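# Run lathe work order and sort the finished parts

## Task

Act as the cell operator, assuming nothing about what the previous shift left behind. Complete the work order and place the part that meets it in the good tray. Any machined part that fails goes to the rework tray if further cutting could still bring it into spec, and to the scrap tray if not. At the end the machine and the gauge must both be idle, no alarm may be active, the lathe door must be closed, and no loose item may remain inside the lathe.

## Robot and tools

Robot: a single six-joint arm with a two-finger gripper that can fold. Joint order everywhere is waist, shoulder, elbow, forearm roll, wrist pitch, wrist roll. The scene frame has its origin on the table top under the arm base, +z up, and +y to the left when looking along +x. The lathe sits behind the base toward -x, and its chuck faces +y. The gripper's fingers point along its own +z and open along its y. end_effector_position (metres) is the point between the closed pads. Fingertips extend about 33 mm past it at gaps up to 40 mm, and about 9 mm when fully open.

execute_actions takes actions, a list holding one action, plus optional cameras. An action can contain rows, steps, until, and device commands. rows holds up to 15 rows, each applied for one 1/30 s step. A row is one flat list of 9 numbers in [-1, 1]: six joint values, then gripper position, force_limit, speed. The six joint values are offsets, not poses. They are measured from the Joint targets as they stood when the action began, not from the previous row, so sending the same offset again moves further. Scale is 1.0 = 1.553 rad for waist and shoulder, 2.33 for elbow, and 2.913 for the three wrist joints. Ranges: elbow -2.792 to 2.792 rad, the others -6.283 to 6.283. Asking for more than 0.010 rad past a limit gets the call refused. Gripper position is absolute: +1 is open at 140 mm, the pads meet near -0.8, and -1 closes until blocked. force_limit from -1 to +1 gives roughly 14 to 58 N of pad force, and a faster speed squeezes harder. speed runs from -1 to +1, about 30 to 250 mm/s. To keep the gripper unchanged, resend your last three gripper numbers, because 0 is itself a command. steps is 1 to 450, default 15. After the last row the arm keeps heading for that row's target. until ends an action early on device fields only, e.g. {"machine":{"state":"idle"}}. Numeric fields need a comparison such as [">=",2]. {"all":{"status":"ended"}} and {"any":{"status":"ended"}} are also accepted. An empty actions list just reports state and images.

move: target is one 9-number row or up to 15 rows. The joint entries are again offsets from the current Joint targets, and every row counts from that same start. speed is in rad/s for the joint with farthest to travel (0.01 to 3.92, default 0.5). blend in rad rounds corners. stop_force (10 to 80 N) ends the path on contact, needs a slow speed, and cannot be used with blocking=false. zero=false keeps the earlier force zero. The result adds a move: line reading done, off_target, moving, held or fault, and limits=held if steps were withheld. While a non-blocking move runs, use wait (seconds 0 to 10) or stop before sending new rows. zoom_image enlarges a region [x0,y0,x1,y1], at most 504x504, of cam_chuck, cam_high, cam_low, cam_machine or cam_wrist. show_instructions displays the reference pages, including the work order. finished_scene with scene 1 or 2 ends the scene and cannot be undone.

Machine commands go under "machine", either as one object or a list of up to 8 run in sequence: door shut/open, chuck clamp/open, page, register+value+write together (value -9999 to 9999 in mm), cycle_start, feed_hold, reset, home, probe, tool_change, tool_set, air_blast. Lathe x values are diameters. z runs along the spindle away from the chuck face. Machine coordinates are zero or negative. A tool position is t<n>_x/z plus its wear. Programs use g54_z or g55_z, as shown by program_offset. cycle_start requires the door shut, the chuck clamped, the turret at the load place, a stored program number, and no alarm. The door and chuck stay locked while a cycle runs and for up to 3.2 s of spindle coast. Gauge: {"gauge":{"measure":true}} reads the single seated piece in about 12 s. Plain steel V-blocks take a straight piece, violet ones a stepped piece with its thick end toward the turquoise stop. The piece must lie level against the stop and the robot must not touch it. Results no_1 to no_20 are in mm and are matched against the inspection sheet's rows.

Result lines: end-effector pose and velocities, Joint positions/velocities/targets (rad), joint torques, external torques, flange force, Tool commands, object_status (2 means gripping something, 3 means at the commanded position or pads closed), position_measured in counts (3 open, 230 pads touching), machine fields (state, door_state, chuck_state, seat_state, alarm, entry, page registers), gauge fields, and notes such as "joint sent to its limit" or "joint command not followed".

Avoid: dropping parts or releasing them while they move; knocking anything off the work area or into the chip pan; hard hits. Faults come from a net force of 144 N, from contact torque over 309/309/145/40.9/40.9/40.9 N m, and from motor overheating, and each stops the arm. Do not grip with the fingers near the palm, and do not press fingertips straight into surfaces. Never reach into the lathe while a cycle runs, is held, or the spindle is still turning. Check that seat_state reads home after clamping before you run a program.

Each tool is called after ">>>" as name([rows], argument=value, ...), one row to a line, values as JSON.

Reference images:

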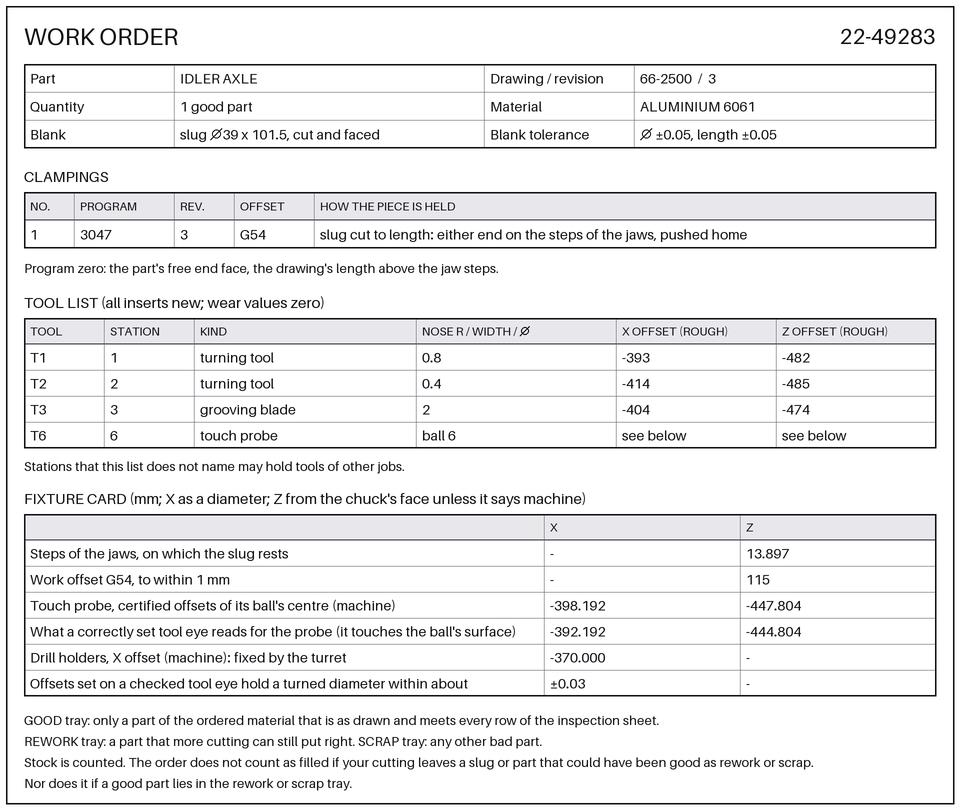

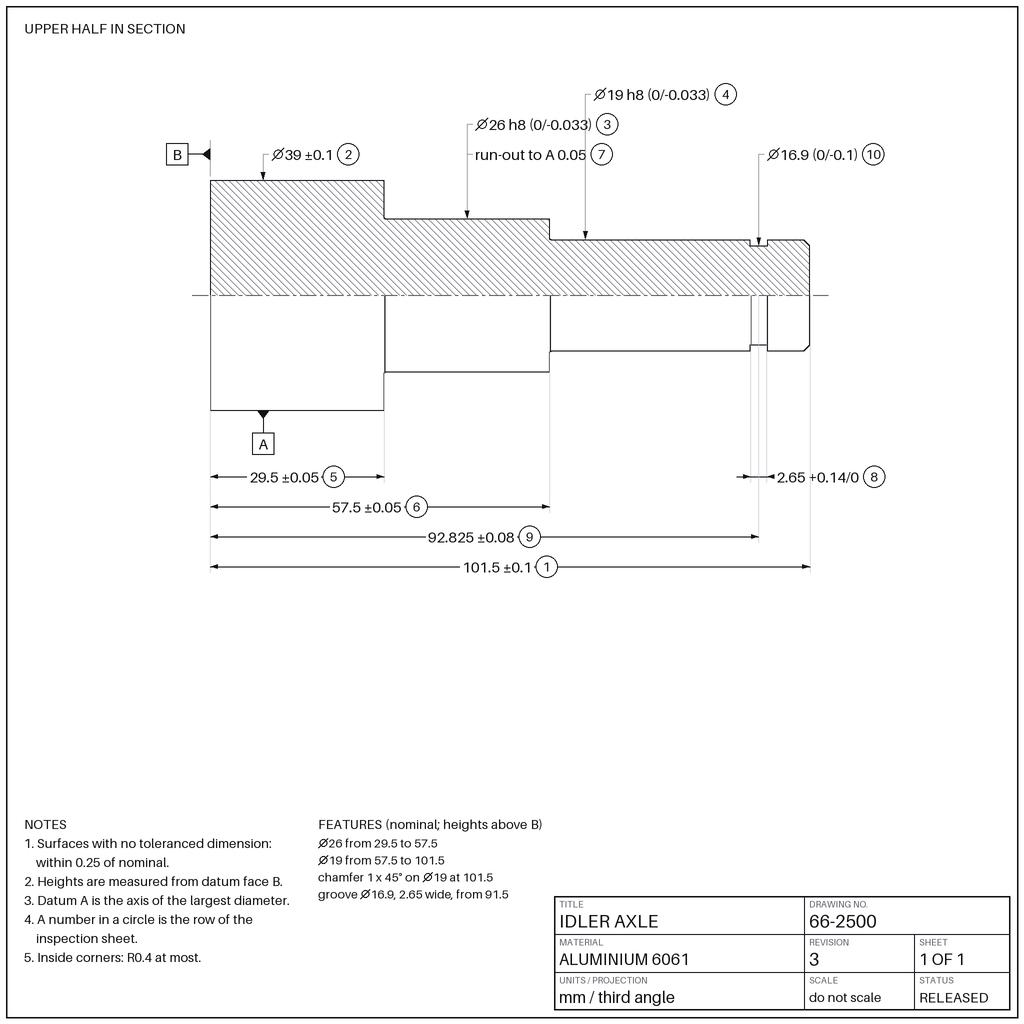

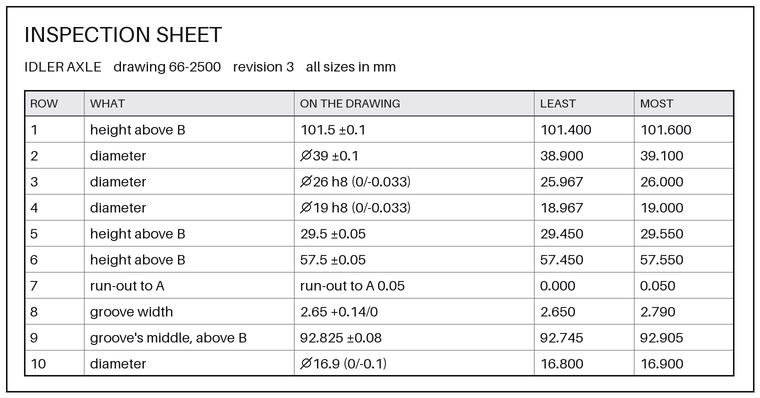

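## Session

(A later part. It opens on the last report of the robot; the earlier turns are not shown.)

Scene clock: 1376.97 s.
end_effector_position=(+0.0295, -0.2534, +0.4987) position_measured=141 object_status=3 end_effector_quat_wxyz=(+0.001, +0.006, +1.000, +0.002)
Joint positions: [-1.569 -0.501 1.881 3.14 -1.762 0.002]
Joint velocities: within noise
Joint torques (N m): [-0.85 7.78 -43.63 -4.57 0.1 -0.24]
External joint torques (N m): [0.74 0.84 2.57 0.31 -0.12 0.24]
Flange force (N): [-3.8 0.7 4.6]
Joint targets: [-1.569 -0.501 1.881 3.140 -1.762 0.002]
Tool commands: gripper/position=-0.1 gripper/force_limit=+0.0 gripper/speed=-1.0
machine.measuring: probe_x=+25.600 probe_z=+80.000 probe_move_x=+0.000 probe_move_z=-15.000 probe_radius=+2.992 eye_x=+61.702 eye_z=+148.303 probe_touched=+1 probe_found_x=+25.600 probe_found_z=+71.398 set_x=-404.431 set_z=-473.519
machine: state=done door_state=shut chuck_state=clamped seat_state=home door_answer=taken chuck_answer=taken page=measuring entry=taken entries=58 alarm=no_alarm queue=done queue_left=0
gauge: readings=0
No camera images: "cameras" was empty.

>>> execute_actions([
  {"machine":[{"register":"t2_x_wear","value":0.0055,"write":true},{"cycle_start":true}],"steps":450,"until":{"machine":{"state":"done","queue":"done"}}},
], cameras=[])

>>> execute_actions([
  {"machine":{"page":"program"},"steps":450,"until":{"machine":{"state":["!=","running"]}}},
], cameras=[])

>>> execute_actions([
  {"machine":{"page":"program"},"steps":450,"until":{"machine":{"state":["!=","running"]}}},
], cameras=[])

>>> execute_actions([
  {"machine":{"page":"program"},"steps":450,"until":{"machine":{"state":["!=","running"]}}},
], cameras=[])

>>> execute_actions([
  {"machine":{"page":"program"},"steps":450,"until":{"machine":{"state":["!=","running"]}}},
], cameras=[])

>>> execute_actions([
  {"machine":{"page":"program"},"steps":450,"until":{"machine":{"state":["!=","running"]}}},
], cameras=[])

>>> execute_actions([
  {"machine":{"page":"program"},"steps":450,"until":{"machine":{"state":["!=","running"]}}},
], cameras=["cam_chuck"])

Scene clock: 1405.37 s.
end_effector_position=(+0.0295, -0.2534, +0.4987) position_measured=141 object_status=3 end_effector_quat_wxyz=(+0.001, +0.006, +1.000, +0.002)
Joint positions: [-1.569 -0.501 1.881 3.14 -1.762 0.002]
Joint velocities: within noise
Joint torques (N m): [-0.92 7.83 -43.99 -4.56 0.1 -0.19]
External joint torques (N m): [1.1 0.43 2.97 0.31 -0.12 0.19]
Flange force (N): [-4.9 1.7 5.5]
Joint targets: [-1.569 -0.501 1.881 3.140 -1.762 0.002]
Tool commands: gripper/position=-0.1 gripper/force_limit=+0.0 gripper/speed=-1.0
machine.measuring: probe_x=+25.600 probe_z=+80.000 probe_move_x=+0.000 probe_move_z=-15.000 probe_radius=+2.992 eye_x=+61.702 eye_z=+148.303 probe_touched=+1 probe_found_x=+25.600 probe_found_z=+71.398 set_x=-404.431 set_z=-473.519
machine: state=running door_state=shut chuck_state=clamped seat_state=home door_answer=taken chuck_answer=taken page=measuring entry=taken entries=60 alarm=no_alarm queue=running queue_left=0
gauge: readings=0
No camera images: "cameras" was empty.

Scene clock: 1420.57 s.
end_effector_position=(+0.0295, -0.2534, +0.4987) position_measured=141 object_status=3 end_effector_quat_wxyz=(+0.001, +0.006, +1.000, +0.002)
Joint positions: [-1.569 -0.501 1.881 3.14 -1.762 0.002]
Joint velocities: within noise
Joint torques (N m): [-1.21 7.77 -43.8 -4.66 0.07 -0.27]
External joint torques (N m): [1.24 0.26 2.62 0.39 -0.09 0.27]
Flange force (N): [-5.8 1.7 4.9]
Joint targets: [-1.569 -0.501 1.881 3.140 -1.762 0.002]
Tool commands: gripper/position=-0.1 gripper/force_limit=+0.0 gripper/speed=-1.0
machine.program: program=+3047 tool_call=+6 tool_in_place=+1 program_revision=+3 program_offset=+54 load_peak=+0 stored1_number=+5772 stored1_revision=+2 stored2_number=+3047 stored2_revision=+3 stored3_number=+4243 stored3_revision=+4 stored4_number=+0 stored4_revision=+0 cycles=+2
machine: state=running door_state=shut chuck_state=clamped seat_state=home door_answer=taken chuck_answer=taken page=program entry=taken entries=60 alarm=no_alarm queue=done queue_left=0
gauge: readings=0
No camera images: "cameras" was empty.

Scene clock: 1435.77 s.
end_effector_position=(+0.0295, -0.2534, +0.4987) position_measured=141 object_status=3 end_effector_quat_wxyz=(+0.001, +0.006, +1.000, +0.002)
Joint positions: [-1.569 -0.501 1.881 3.14 -1.762 0.002]
Joint velocities: within noise
Joint torques (N m): [-1.02 7.46 -43.59 -4.59 0.1 -0.17]
External joint torques (N m): [1.08 0.52 2.25 0.31 -0.12 0.17]
Flange force (N): [-4.9 1.0 4.1]
Joint targets: [-1.569 -0.501 1.881 3.140 -1.762 0.002]
Tool commands: gripper/position=-0.1 gripper/force_limit=+0.0 gripper/speed=-1.0
machine.program: program=+3047 tool_call=+6 tool_in_place=+1 program_revision=+3 program_offset=+54 load_peak=+0 stored1_number=+5772 stored1_revision=+2 stored2_number=+3047 stored2_revision=+3 stored3_number=+4243 stored3_revision=+4 stored4_number=+0 stored4_revision=+0 cycles=+2
machine: state=running door_state=shut chuck_state=clamped seat_state=home door_answer=taken chuck_answer=taken page=program entry=taken entries=60 alarm=no_alarm queue=done queue_left=0
gauge: readings=0
No camera images: "cameras" was empty.

Scene clock: 1450.97 s.
end_effector_position=(+0.0295, -0.2534, +0.4987) position_measured=141 object_status=3 end_effector_quat_wxyz=(+0.001, +0.006, +1.000, +0.002)
Joint positions: [-1.569 -0.501 1.881 3.14 -1.762 0.002]
Joint velocities: within noise
Joint torques (N m): [-0.91 7.81 -43.74 -4.67 0.11 -0.16]
External joint torques (N m): [1.02 0.02 2.51 0.4 -0.13 0.16]
Flange force (N): [-4.4 2.0 4.7]
Joint targets: [-1.569 -0.501 1.881 3.140 -1.762 0.002]
Tool commands: gripper/position=-0.1 gripper/force_limit=+0.0 gripper/speed=-1.0
machine.program: program=+3047 tool_call=+6 tool_in_place=+1 program_revision=+3 program_offset=+54 load_peak=+0 stored1_number=+5772 stored1_revision=+2 stored2_number=+3047 stored2_revision=+3 stored3_number=+4243 stored3_revision=+4 stored4_number=+0 stored4_revision=+0 cycles=+2
machine: state=running door_state=shut chuck_state=clamped seat_state=home door_answer=taken chuck_answer=taken page=program entry=taken entries=60 alarm=no_alarm queue=done queue_left=0
gauge: readings=0
No camera images: "cameras" was empty.

Scene clock: 1466.17 s.
end_effector_position=(+0.0295, -0.2534, +0.4987) position_measured=141 object_status=3 end_effector_quat_wxyz=(+0.001, +0.006, +1.000, +0.002)
Joint positions: [-1.569 -0.501 1.881 3.14 -1.762 0.002]
Joint velocities: within noise
Joint torques (N m): [-1.05 7.31 -44.11 -4.63 0.14 -0.25]
External joint torques (N m): [1.12 0.7 2.86 0.36 -0.16 0.25]
Flange force (N): [-5.3 1.2 5.1]
Joint targets: [-1.569 -0.501 1.881 3.140 -1.762 0.002]
Tool commands: gripper/position=-0.1 gripper/force_limit=+0.0 gripper/speed=-1.0
machine.program: program=+3047 tool_call=+6 tool_in_place=+2 program_revision=+3 program_offset=+54 load_peak=+0 stored1_number=+5772 stored1_revision=+2 stored2_number=+3047 stored2_revision=+3 stored3_number=+4243 stored3_revision=+4 stored4_number=+0 stored4_revision=+0 cycles=+2
machine: state=running door_state=shut chuck_state=clamped seat_state=home door_answer=taken chuck_answer=taken page=program entry=taken entries=60 alarm=no_alarm queue=done queue_left=0
gauge: readings=0
No camera images: "cameras" was empty.

Scene clock: 1481.37 s.
end_effector_position=(+0.0295, -0.2534, +0.4987) position_measured=141 object_status=3 end_effector_quat_wxyz=(+0.001, +0.006, +1.000, +0.002)
Joint positions: [-1.569 -0.501 1.881 3.14 -1.762 0.002]
Joint velocities: within noise
Joint torques (N m): [-1.21 7.45 -43.67 -4.59 0.06 -0.21]
External joint torques (N m): [1.22 0.94 2.64 0.34 -0.08 0.21]
Flange force (N): [-5.6 0.5 4.8]
Joint targets: [-1.569 -0.501 1.881 3.140 -1.762 0.002]
Tool commands: gripper/position=-0.1 gripper/force_limit=+0.0 gripper/speed=-1.0
machine.program: program=+3047 tool_call=+6 tool_in_place=+2 program_revision=+3 program_offset=+54 load_peak=+0 stored1_number=+5772 stored1_revision=+2 stored2_number=+3047 stored2_revision=+3 stored3_number=+4243 stored3_revision=+4 stored4_number=+0 stored4_revision=+0 cycles=+2
machine: state=running door_state=shut chuck_state=clamped seat_state=home door_answer=taken chuck_answer=taken page=program entry=taken entries=60 alarm=no_alarm queue=done queue_left=0
gauge: readings=0
No camera images: "cameras" was empty.

Scene clock: 1493.87 s.
end_effector_position=(+0.0295, -0.2534, +0.4987) position_measured=141 object_status=3 end_effector_quat_wxyz=(+0.001, +0.006, +1.000, +0.002)
Joint positions: [-1.569 -0.501 1.881 3.14 -1.762 0.002]
Joint velocities: within noise
Joint torques (N m): [-0.95 7.91 -43.94 -4.66 0.11 -0.24]
External joint torques (N m): [0.94 0.5 2.93 0.4 -0.13 0.24]
Flange force (N): [-4.5 1.5 5.4]
Joint targets: [-1.569 -0.501 1.881 3.140 -1.762 0.002]
Tool commands: gripper/position=-0.1 gripper/force_limit=+0.0 gripper/speed=-1.0
machine.program: program=+3047 tool_call=+6 tool_in_place=+3 program_revision=+3 program_offset=+54 load_peak=+0 stored1_number=+5772 stored1_revision=+2 stored2_number=+3047 stored2_revision=+3 stored3_number=+4243 stored3_revision=+4 stored4_number=+0 stored4_revision=+0 cycles=+3
machine: state=done door_state=shut chuck_state=clamped seat_state=home door_answer=taken chuck_answer=taken page=program entry=taken entries=60 alarm=no_alarm queue=done queue_left=0
gauge: readings=0
Images, in order (width x height): cam_chuck 672x504.

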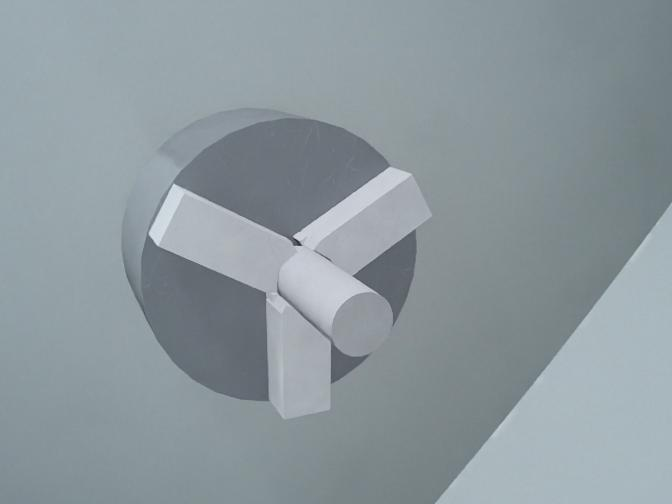

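>>> execute_actions([
  {"machine":[{"tool_change":true},{"register":"probe_move_z","value":0,"write":true},{"register":"probe_move_x","value":-40,"write":true},{"register":"probe_x","value":60,"write":true},{"register":"probe_z","value":85,"write":true},{"page":"measuring","probe":true}],"steps":450,"until":{"machine":{"queue":["!=","running"],"state":["!=","busy"]}}},
], cameras=[])

>>> execute_actions([
  {"machine":[{"register":"probe_z","value":58,"write":true},{"page":"measuring","probe":true}],"steps":450,"until":{"machine":{"queue":["!=","running"],"state":["!=","busy"]}}},
], cameras=["cam_chuck"])

Scene clock: 1513.03 s.
end_effector_position=(+0.0295, -0.2534, +0.4987) position_measured=141 object_status=3 end_effector_quat_wxyz=(+0.001, +0.006, +1.000, +0.002)
Joint positions: [-1.569 -0.501 1.881 3.14 -1.762 0.002]
Joint velocities: within noise
Joint torques (N m): [-1.2 8.53 -43.77 -4.6 0.13 -0.16]
External joint torques (N m): [1.26 -0.32 2.66 0.34 -0.15 0.16]
Flange force (N): [-5.3 2.7 5.1]
Joint targets: [-1.569 -0.501 1.881 3.140 -1.762 0.002]
Tool commands: gripper/position=-0.1 gripper/force_limit=+0.0 gripper/speed=-1.0
machine.measuring: probe_x=+60.000 probe_z=+85.000 probe_move_x=-40.000 probe_move_z=+0.000 probe_radius=+2.992 eye_x=+61.702 eye_z=+148.303 probe_touched=+1 probe_found_x=+18.981 probe_found_z=+85.000 set_x=-404.431 set_z=-473.519
machine: state=done door_state=shut chuck_state=clamped seat_state=home door_answer=taken chuck_answer=taken page=measuring entry=taken entries=66 alarm=no_alarm queue=done queue_left=0
gauge: readings=0
No camera images: "cameras" was empty.

Scene clock: 1519.90 s.
end_effector_position=(+0.0295, -0.2534, +0.4987) position_measured=141 object_status=3 end_effector_quat_wxyz=(+0.001, +0.006, +1.000, +0.002)
Joint positions: [-1.569 -0.501 1.881 3.14 -1.762 0.002]
Joint velocities: within noise
Joint torques (N m): [-1.01 7.9 -44.01 -4.54 0.06 -0.22]
External joint torques (N m): [1.09 0.71 2.82 0.28 -0.07 0.22]
Flange force (N): [-5.1 1.0 5.2]
Joint targets: [-1.569 -0.501 1.881 3.140 -1.762 0.002]
Tool commands: gripper/position=-0.1 gripper/force_limit=+0.0 gripper/speed=-1.0
machine.measuring: probe_x=+60.000 probe_z=+58.000 probe_move_x=-40.000 probe_move_z=+0.000 probe_radius=+2.992 eye_x=+61.702 eye_z=+148.303 probe_touched=+1 probe_found_x=+25.982 probe_found_z=+58.000 set_x=-404.431 set_z=-473.519
machine: state=done door_state=shut chuck_state=clamped seat_state=home door_answer=taken chuck_answer=taken page=measuring entry=taken entries=68 alarm=no_alarm queue=done queue_left=0
gauge: readings=0
Images, in order (width x height): cam_chuck 672x504.

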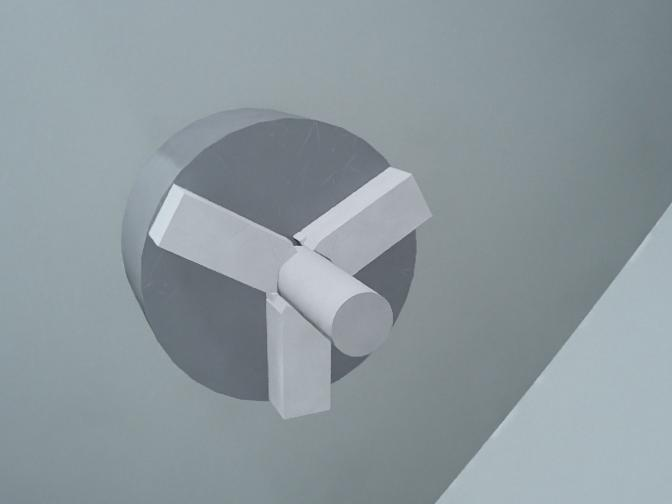

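>>> execute_actions([
  {"machine":{"door":"open","page":"position"},"steps":120,"until":{"machine":{"door_state":"open"}}},
], cameras=["cam_chuck"])

>>> move([
  [-0.9723, 0, 0, 0, 0, 0.0165, -0.1, 0, -1],
  [-0.8403, 0.3406, -0.0511, -0.0628, 0.3186, 0.1167, -0.1, 0, -1],
], speed=[1.0, 0.6], blend=[0.08, 0], cameras=["cam_chuck","cam_wrist"])

Scene clock: 1529.83 s.
end_effector_position=(+0.0295, -0.2534, +0.4987) position_measured=141 object_status=3 end_effector_quat_wxyz=(+0.001, +0.006, +1.000, +0.002)
Joint positions: [-1.569 -0.501 1.881 3.14 -1.762 0.002]
Joint velocities: within noise
Joint torques (N m): [-0.95 7.82 -43.86 -4.62 0.16 -0.17]
External joint torques (N m): [1.06 0.07 2.63 0.34 -0.18 0.17]
Flange force (N): [-4.6 2.1 4.8]
Joint targets: [-1.569 -0.501 1.881 3.140 -1.762 0.002]
Tool commands: gripper/position=-0.1 gripper/force_limit=+0.0 gripper/speed=-1.0
machine.position: pos_x=+0.000 pos_z=+0.000
machine: state=done door_state=open chuck_state=clamped seat_state=home door_answer=taken chuck_answer=taken page=position entry=taken entries=68 alarm=no_alarm queue=running queue_left=0
gauge: readings=0
Images, in order (width x height): cam_chuck 672x504.

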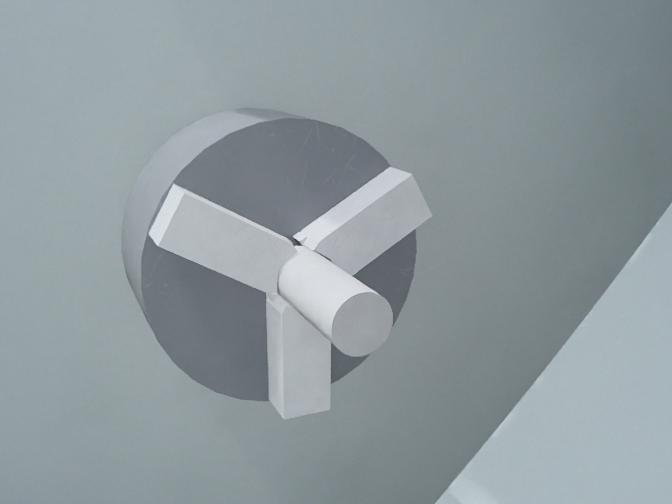

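Scene clock: 1533.37 s.
end_effector_position=(-0.7091, -0.1751, +0.3923) position_measured=141 object_status=3 end_effector_quat_wxyz=(-0.192, +0.681, +0.682, -0.184)
Joint positions: [-2.874 0.028 1.762 2.957 -0.834 0.342]
Joint velocities: within noise
Joint torques (N m): [-1.55 -45.82 -44.99 -4.85 1.34 -0.26]
External joint torques (N m): [1.64 0.99 2.98 0.35 -0.04 0.24]
Flange force (N): [-1.9 5.8 1.9]
Joint targets: [-2.874 0.028 1.762 2.957 -0.834 0.342]
machine.position: pos_x=+0.000 pos_z=+0.000
machine: state=done door_state=open chuck_state=clamped seat_state=home door_answer=taken chuck_answer=taken page=position entry=taken entries=68 alarm=no_alarm queue=done queue_left=0
gauge: readings=0
move: done
Images, in order (width x height): cam_chuck 672x504, cam_wrist 672x504.

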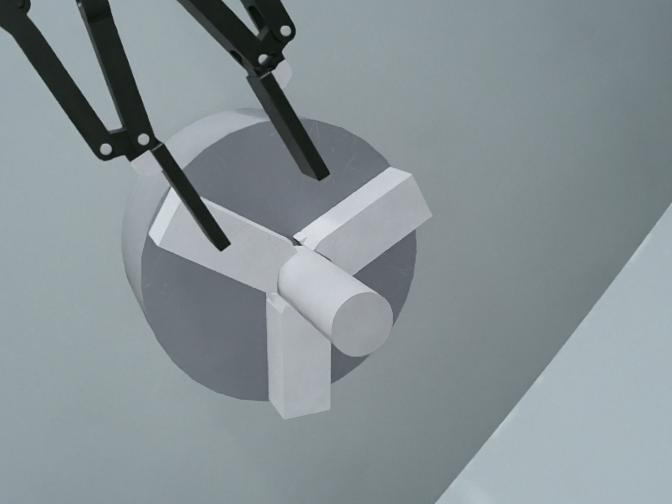

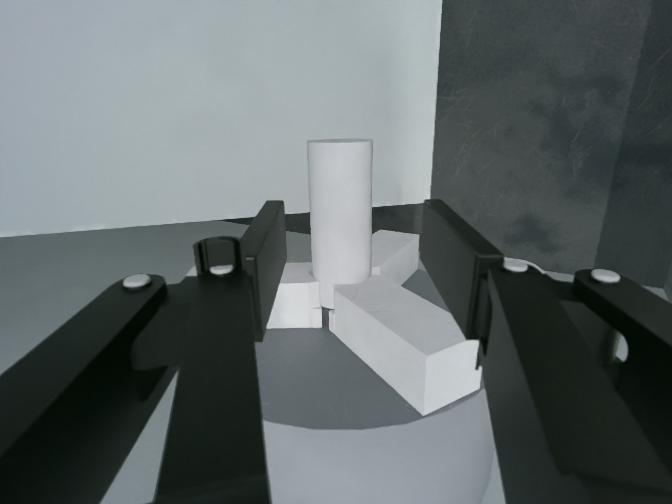

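>>> move(target=[-0.01417, 0.06504, 0.00901, -0.00275, 0.04222, 0.0007, -0.1, 0, -1], speed=0.12, stop_force=25, cameras=["cam_wrist"])

>>> execute_actions([
  {"rows":[[0,0,0,0,0,0,-1,0,-1]],"steps":80},
], cameras=["cam_wrist","cam_chuck"])

Scene clock: 1541.33 s.
end_effector_position=(-0.7547, -0.1729, +0.3214) position_measured=141 object_status=3 end_effector_quat_wxyz=(-0.191, +0.681, +0.683, -0.184)
Joint positions: [-2.896 0.129 1.783 2.949 -0.711 0.344]
Joint velocities: within noise
Joint torques (N m): [-0.96 -54.65 -43.89 -4.64 1.36 -0.3]
External joint torques (N m): [1.03 -0.85 2.65 0.28 -0.05 0.28]
Flange force (N): [-0.3 6.8 -0.8]
Joint targets: [-2.896 0.129 1.783 2.949 -0.711 0.344]
machine.position: pos_x=+0.000 pos_z=+0.000
machine: state=done door_state=open chuck_state=clamped seat_state=home door_answer=taken chuck_answer=taken page=position entry=taken entries=68 alarm=no_alarm queue=done queue_left=0
gauge: readings=0
move: done
Images, in order (width x height): cam_wrist 672x504.

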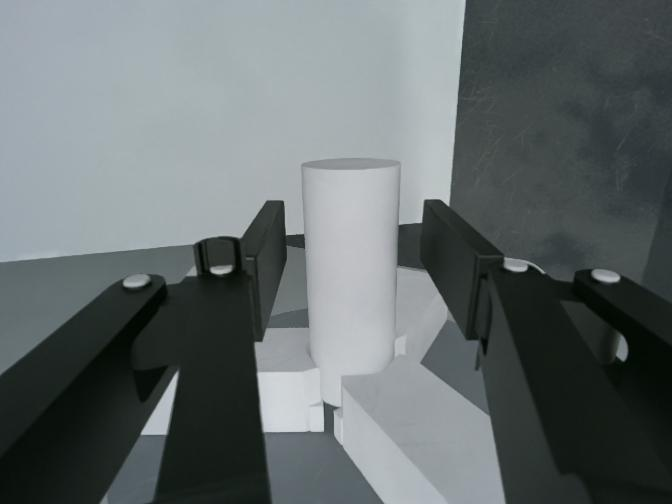

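Scene clock: 1544.20 s.
end_effector_position=(-0.7547, -0.1729, +0.3214) position_measured=174 object_status=2 end_effector_quat_wxyz=(-0.191, +0.681, +0.683, -0.184)
Joint positions: [-2.896 0.129 1.783 2.949 -0.711 0.344]
Joint velocities: within noise
Joint torques (N m): [2.71 -38.18 -12.56 -1.28 -10.26 0.45]
External joint torques (N m): [-2.61 -16.75 -28.51 -3.06 11.56 -0.48]
Flange force (N): [-1.2 -31.5 -8.7]
Joint targets: [-2.896 0.129 1.783 2.949 -0.711 0.344]
machine.position: pos_x=+0.000 pos_z=+0.000
machine: state=done door_state=open chuck_state=clamped seat_state=home door_answer=taken chuck_answer=taken page=position entry=taken entries=68 alarm=no_alarm queue=done queue_left=0
gauge: readings=0
Images, in order (width x height): cam_chuck 672x504, cam_wrist 672x504.

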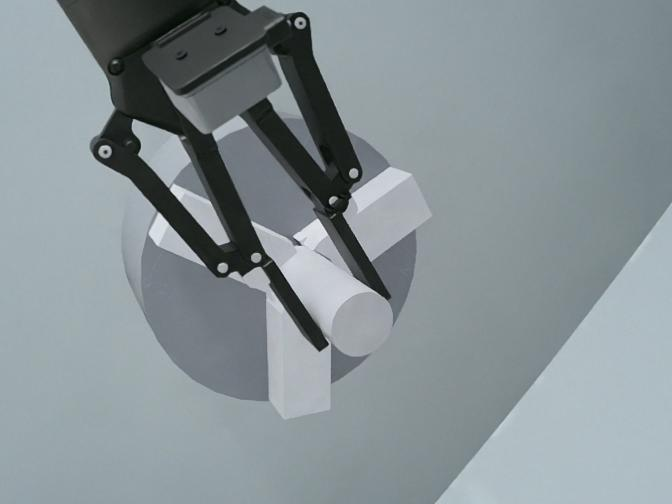

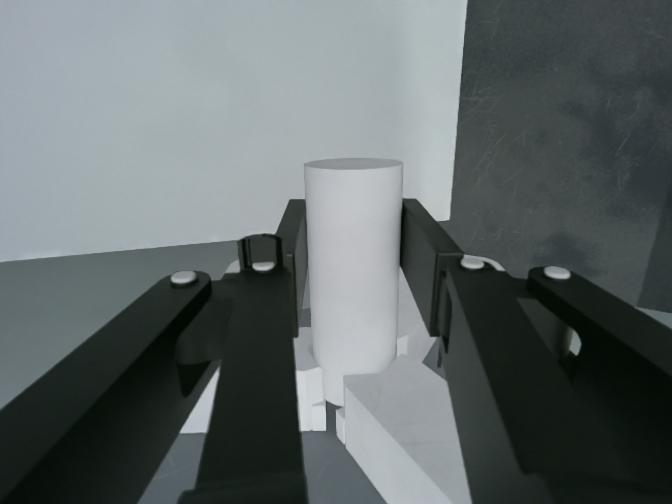

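>>> move(target=[-0.0002, 0.00058, -0.0008, 0, -0.00034, 0, -0.98, 0, 0], speed=0.05, cameras=[])

>>> execute_actions([
  {"machine":{"chuck":"open"},"steps":20},
], cameras=["cam_wrist","cam_chuck"])

Scene clock: 1581.87 s.
end_effector_position=(-0.7554, -0.1728, +0.3218) position_measured=174 object_status=2 end_effector_quat_wxyz=(-0.191, +0.681, +0.683, -0.184)
Joint positions: [-2.896 0.13 1.781 2.949 -0.712 0.344]
Joint velocities: within noise
Joint torques (N m): [-5.71 -34.78 -29.95 -4.2 -0.44 0.39]
External joint torques (N m): [5.83 -20.32 -11.11 -0.14 1.73 -0.41]
Flange force (N): [-4.5 0.1 -26.1]
Joint targets: [-2.896 0.130 1.781 2.949 -0.712 0.344]
machine.position: pos_x=+0.000 pos_z=+0.000
machine: state=done door_state=open chuck_state=clamped seat_state=home door_answer=taken chuck_answer=taken page=position entry=taken entries=68 alarm=no_alarm queue=done queue_left=0
gauge: readings=0
move: done
No camera images: "cameras" was empty.

Scene clock: 1582.73 s.
end_effector_position=(-0.7554, -0.1728, +0.3218) position_measured=174 object_status=2 end_effector_quat_wxyz=(-0.191, +0.681, +0.683, -0.184)
Joint positions: [-2.897 0.13 1.781 2.949 -0.712 0.344]
Joint velocities: within noise
Joint torques (N m): [-0.81 -56.92 -46.12 -4.69 1.98 -0.25]
External joint torques (N m): [0.66 1.56 4.83 0.32 -0.66 0.22]
Flange force (N): [0.3 8.2 1.8]
Joint targets: [-2.896 0.130 1.781 2.949 -0.712 0.344]
Tool commands: gripper/position=-0.98 gripper/force_limit=+0.0 gripper/speed=+0.0
machine.position: pos_x=+0.000 pos_z=+0.000
machine: state=idle door_state=open chuck_state=open seat_state=open door_answer=taken chuck_answer=taken page=position entry=taken entries=68 alarm=no_alarm queue=running queue_left=0
gauge: readings=0
Images, in order (width x height): cam_chuck 672x504, cam_wrist 672x504.

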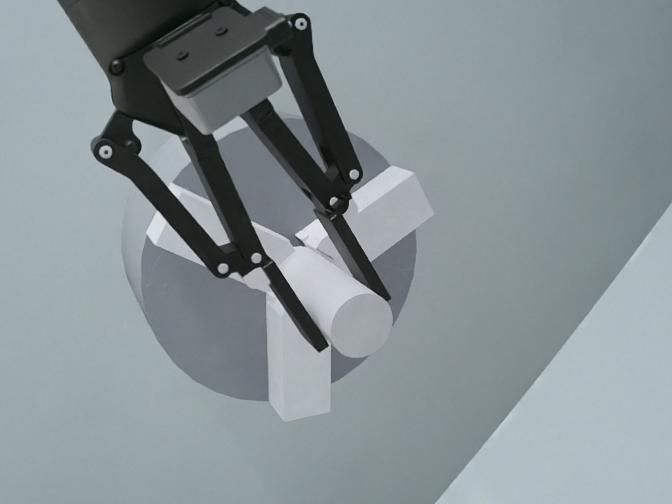

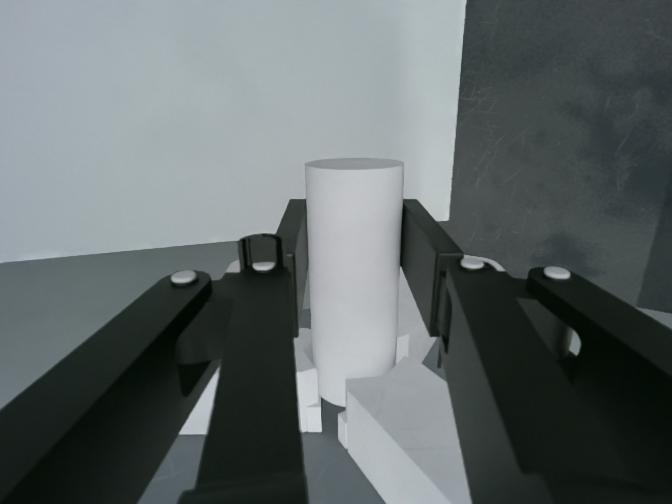

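>>> zoom_image(camera="cam_chuck", region=[250, 200, 420, 380])

Scaled by 2.800 from the camera's 672x504 image, which has a finer 960x720 frame.

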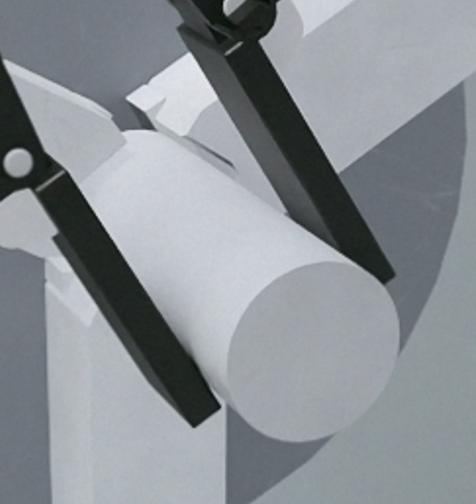

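>>> move([
  [-0.03136, -0.0073, 0.0056, 0.01222, 0.0033, -0.0231, -0.98, 0, 0],
  [-0.11765, -0.0215, 0.01635, 0.04854, 0.009, -0.0904, -0.98, 0, 0],
], speed=[0.05, 0.2], cameras=["cam_chuck","cam_wrist"])

Scene clock: 1600.03 s.
end_effector_position=(-0.7560, -0.0628, +0.3223) position_measured=174 object_status=2 end_effector_quat_wxyz=(-0.192, +0.681, +0.682, -0.184)
Joint positions: [-3.079 0.096 1.819 3.091 -0.685 0.081]
Joint velocities: within noise
Joint torques (N m): [-1.11 -53.4 -45.95 -4.49 2.06 -0.22]
External joint torques (N m): [1.13 1.86 4.88 0.3 -0.64 0.2]
Flange force (N): [-1.5 7.9 2.3]
Joint targets: [-3.079 0.096 1.819 3.091 -0.685 0.081]
machine.position: pos_x=+0.000 pos_z=+0.000
machine: state=idle door_state=open chuck_state=open seat_state=open door_answer=taken chuck_answer=taken page=position entry=taken entries=68 alarm=no_alarm queue=done queue_left=0
gauge: readings=0
move: done
Images, in order (width x height): cam_chuck 672x504, cam_wrist 672x504.

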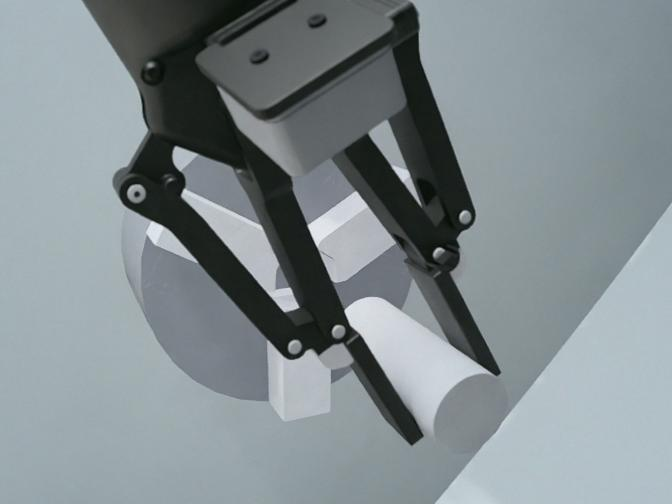

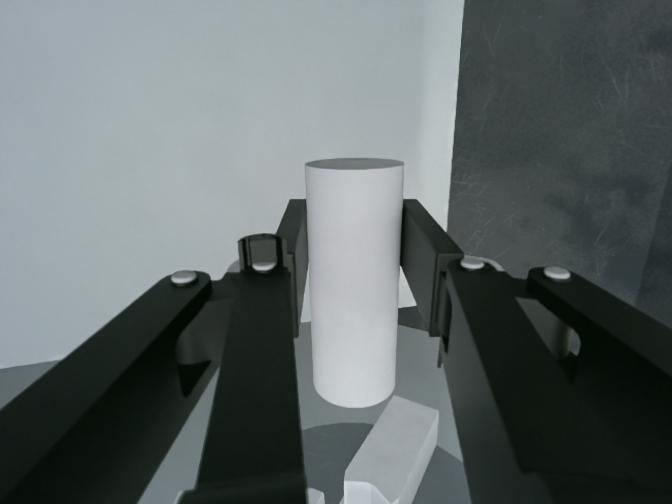

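>>> move([
  [0, -0.3844, 0.027, 0.0175, -0.3697, -0.0106, -0.98, 0, 0],
  [0.9717, -0.3844, 0.027, 0.0175, -0.3697, -0.0278, -0.98, 0, 0],
], speed=[0.6, 0.9], blend=[0.1, 0], cameras=[])

>>> move(target=[0.9736, 0.2801, 0.004, 0, 0.153, -0.0244, -0.98, 0, 0], speed=0.8, cameras=["cam_wrist","cam_low","cam_high"])

Scene clock: 1619.20 s.
end_effector_position=(+0.0297, -0.2531, +0.4980) position_measured=174 object_status=2 end_effector_quat_wxyz=(+0.002, +0.006, +1.000, +0.003)
Joint positions: [-1.57 -0.501 1.882 3.142 -1.762 0]
Joint velocities: within noise
Joint torques (N m): [-0.7 7.26 -45.57 -4.51 0.03 -0.22]
External joint torques (N m): [0.64 1.63 4.53 0.26 -0.04 0.22]
Flange force (N): [-3.3 0.8 8.3]
Joint targets: [-1.570 -0.501 1.882 3.142 -1.762 0.000]
machine.position: pos_x=+0.000 pos_z=+0.000
machine: state=idle door_state=open chuck_state=open seat_state=open door_answer=taken chuck_answer=taken page=position entry=taken entries=68 alarm=no_alarm queue=done queue_left=0
gauge: readings=0
move: done
No camera images: "cameras" was empty.

Scene clock: 1621.57 s.
end_effector_position=(+0.4998, -0.0017, +0.3296) position_measured=174 object_status=2 end_effector_quat_wxyz=(-0.003, +0.708, -0.707, -0.001)
Joint positions: [-0.057 -0.066 1.892 3.142 -1.317 -0.072]
Joint velocities: within noise
Joint torques (N m): [-1.1 -34.91 -45.06 -4.47 0.12 -0.3]
External joint torques (N m): [1.15 1.38 4.48 0.27 -0.12 0.3]
Flange force (N): [-2.9 4.4 6.9]
Joint targets: [-0.057 -0.066 1.892 3.142 -1.317 -0.072]
machine.position: pos_x=+0.000 pos_z=+0.000
machine: state=idle door_state=open chuck_state=open seat_state=open door_answer=taken chuck_answer=taken page=position entry=taken entries=68 alarm=no_alarm queue=done queue_left=0
gauge: readings=0
move: done
Images, in order (width x height): cam_high 672x504, cam_low 672x504, cam_wrist 672x504.

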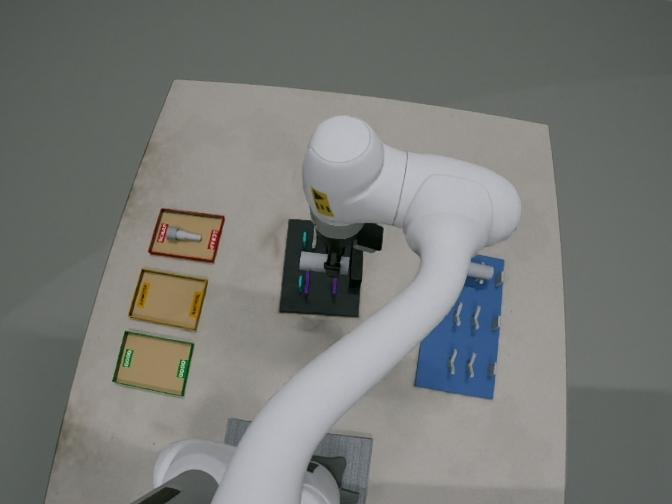

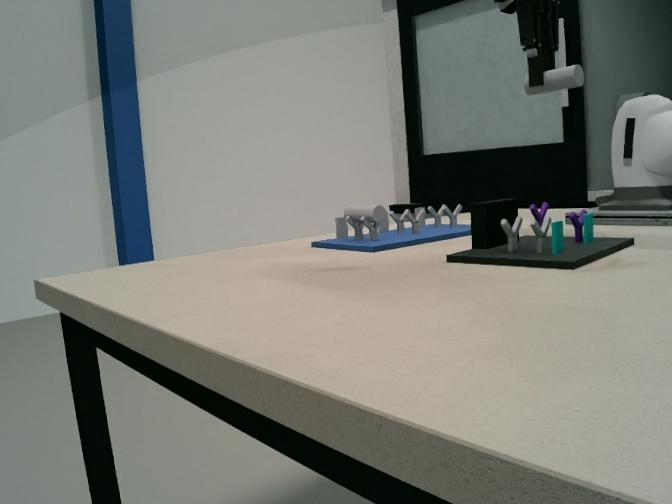

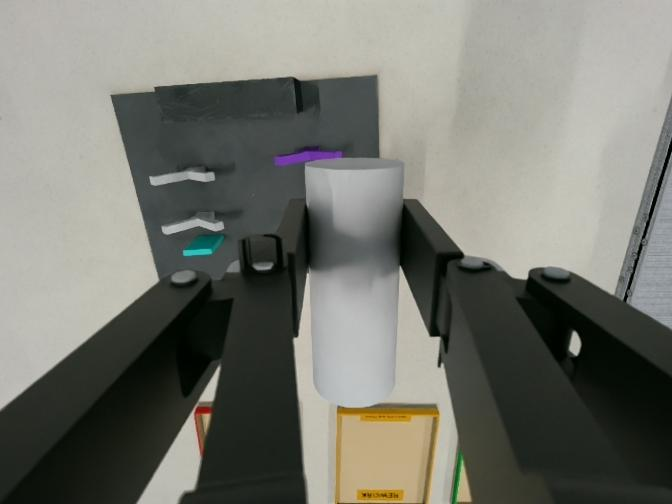

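>>> move(target=[0.0204, 0.2411, -0.0427, 0, 0.0949, -0.0124, -0.98, 0, 0], speed=0.4, cameras=["cam_wrist","cam_low","cam_high"])

>>> zoom_image(camera="cam_low", region=[420, 110, 660, 290])

>>> zoom_image(camera="cam_high", region=[260, 200, 420, 330])

Scene clock: 1667.83 s.
end_effector_position=(+0.6712, +0.0084, +0.1608) position_measured=174 object_status=2 end_effector_quat_wxyz=(-0.003, +0.731, -0.682, +0.000)
Joint positions: [-0.026 0.309 1.792 3.142 -1.04 -0.108]
Joint velocities: within noise
Joint torques (N m): [-1.13 -68.88 -40.2 -3.92 0.14 -0.24]
External joint torques (N m): [1.31 0.93 3.6 0.13 -0.12 0.24]
Flange force (N): [-2.6 5.5 3.8]
Joint targets: [-0.026 0.309 1.792 3.142 -1.040 -0.108]
machine.position: pos_x=+0.000 pos_z=+0.000
machine: state=idle door_state=open chuck_state=open seat_state=open door_answer=taken chuck_answer=taken page=position entry=taken entries=68 alarm=no_alarm queue=done queue_left=0
gauge: readings=0
move: done
Images, in order (width x height): cam_high 672x504, cam_low 672x504, cam_wrist 672x504.

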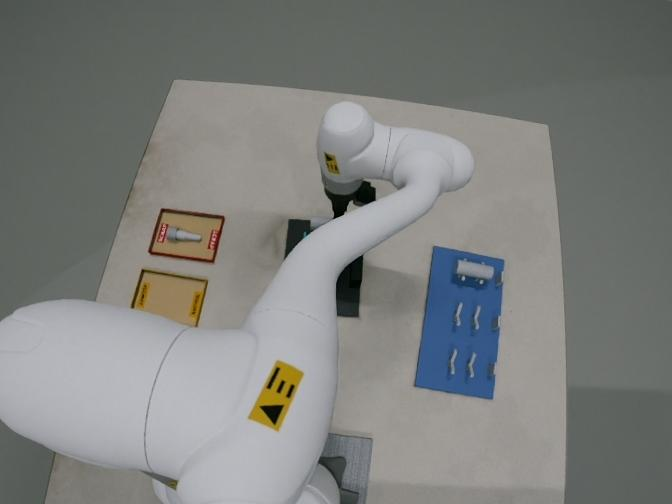

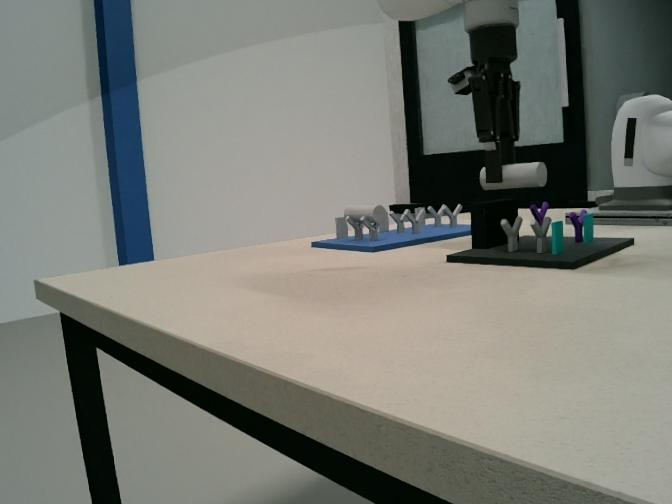

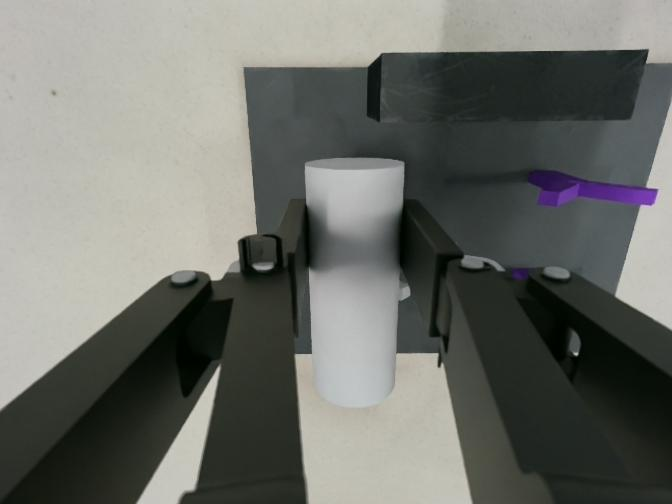

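Scaled by 2.100 from the camera's 672x504 image, which has a finer 960x720 frame.

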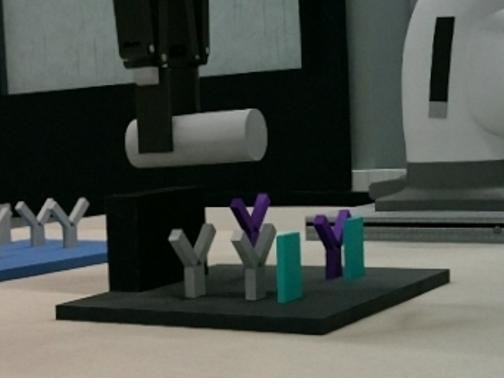

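Scaled by 3.150 from the camera's 672x504 image, which has a finer 960x720 frame.

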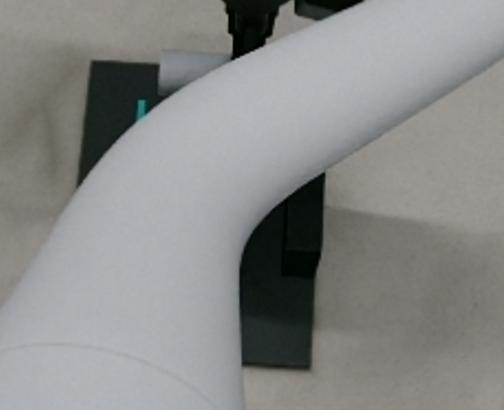

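>>> move(target=[0, 0.0365, 0.0207, 0, 0.0362, 0, -0.98, 0, 0], speed=0.1, stop_force=12, cameras=["cam_low","cam_wrist"])

>>> zoom_image(camera="cam_low", region=[460, 170, 620, 290])

Scene clock: 1683.33 s.
end_effector_position=(+0.6723, +0.0086, +0.1026) position_measured=174 object_status=2 end_effector_quat_wxyz=(-0.003, +0.731, -0.682, +0.000)
Joint positions: [-0.026 0.363 1.838 3.142 -0.94 -0.108]
Joint velocities: within noise
Joint torques (N m): [-2.87 -71.84 -55.58 -3.95 10.19 0.04]
External joint torques (N m): [3.19 0.96 21.49 0.42 -10.19 -0.04]
Flange force (N): [-6.6 34.7 -0.7]
Joint targets: [-0.026 0.363 1.838 3.142 -0.939 -0.108]
machine.position: pos_x=+0.000 pos_z=+0.000
machine: state=idle door_state=open chuck_state=open seat_state=open door_answer=taken chuck_answer=taken page=position entry=taken entries=68 alarm=no_alarm queue=done queue_left=0
gauge: readings=0
move: contact
Images, in order (width x height): cam_low 672x504, cam_wrist 672x504.

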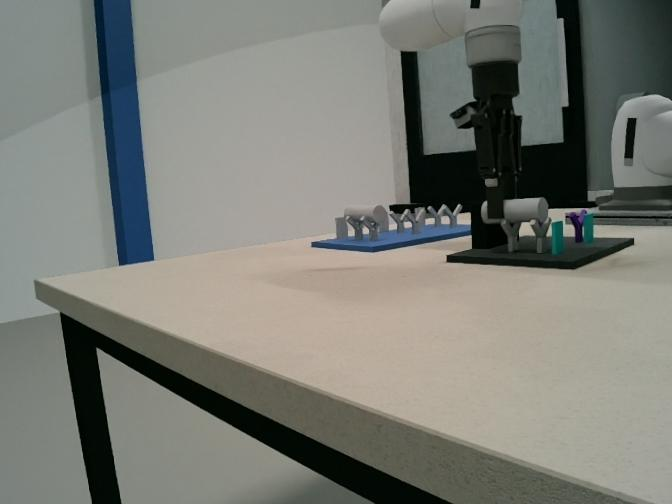

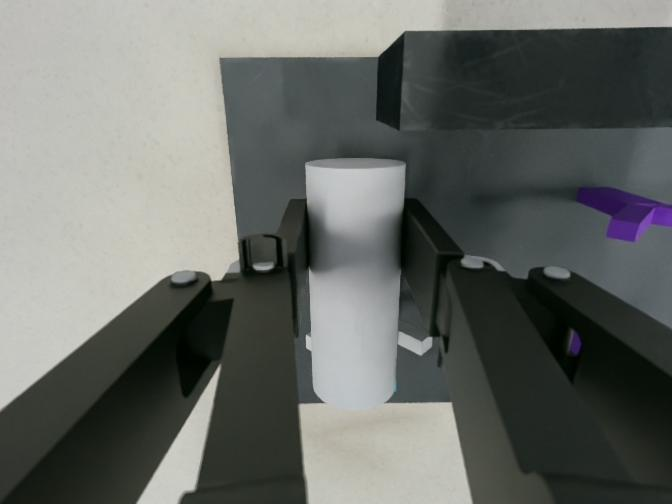

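Scaled by 3.150 from the camera's 672x504 image, which has a finer 960x720 frame.

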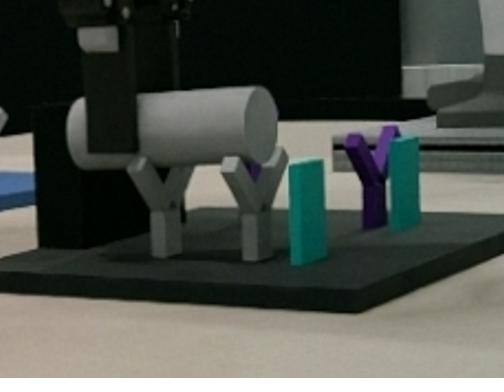

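>>> move([
  [0, -0.0091, -0.0031, 0, -0.0079, 0, -0.98, 0, 0],
  [0.0002, -0.0157, 0.0033, 0, -0.00627, 0, -0.98, 0, 0],
], speed=0.08, cameras=["cam_wrist"])

>>> zoom_image(camera="cam_wrist", region=[210, 120, 560, 430])

Scene clock: 1695.87 s.
end_effector_position=(+0.6630, +0.0091, +0.1153) position_measured=174 object_status=2 end_effector_quat_wxyz=(-0.003, +0.731, -0.682, -0.001)
Joint positions: [-0.025 0.339 1.846 3.142 -0.958 -0.108]
Joint velocities: within noise
Joint torques (N m): [-1.1 -69.8 -37.9 -3.72 0.12 -0.25]
External joint torques (N m): [1.24 1.73 3.56 0.17 -0.11 0.25]
Flange force (N): [-2.5 4.4 4.3]
Joint targets: [-0.025 0.339 1.846 3.142 -0.958 -0.108]
machine.position: pos_x=+0.000 pos_z=+0.000
machine: state=idle door_state=open chuck_state=open seat_state=open door_answer=taken chuck_answer=taken page=position entry=taken entries=68 alarm=no_alarm queue=done queue_left=0
gauge: readings=0
move: done
Images, in order (width x height): cam_wrist 672x504.

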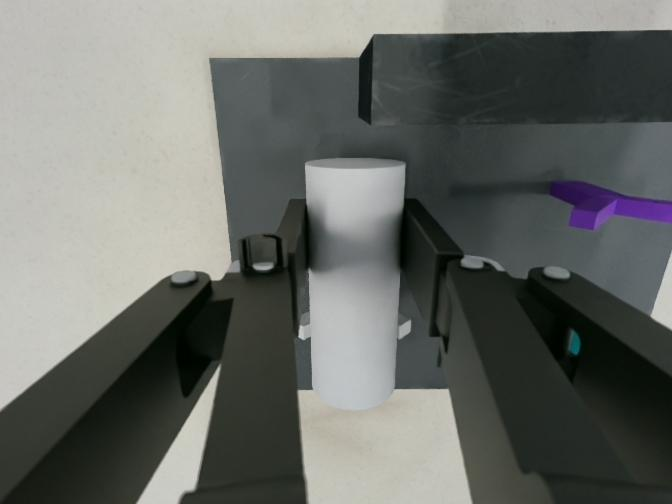

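Scaled by 1.440 from the camera's 672x504 image, which has a finer 960x720 frame.

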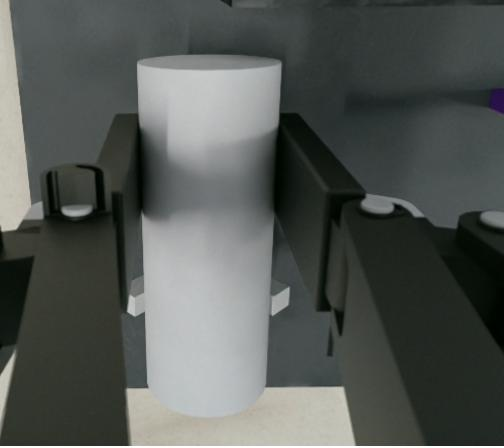

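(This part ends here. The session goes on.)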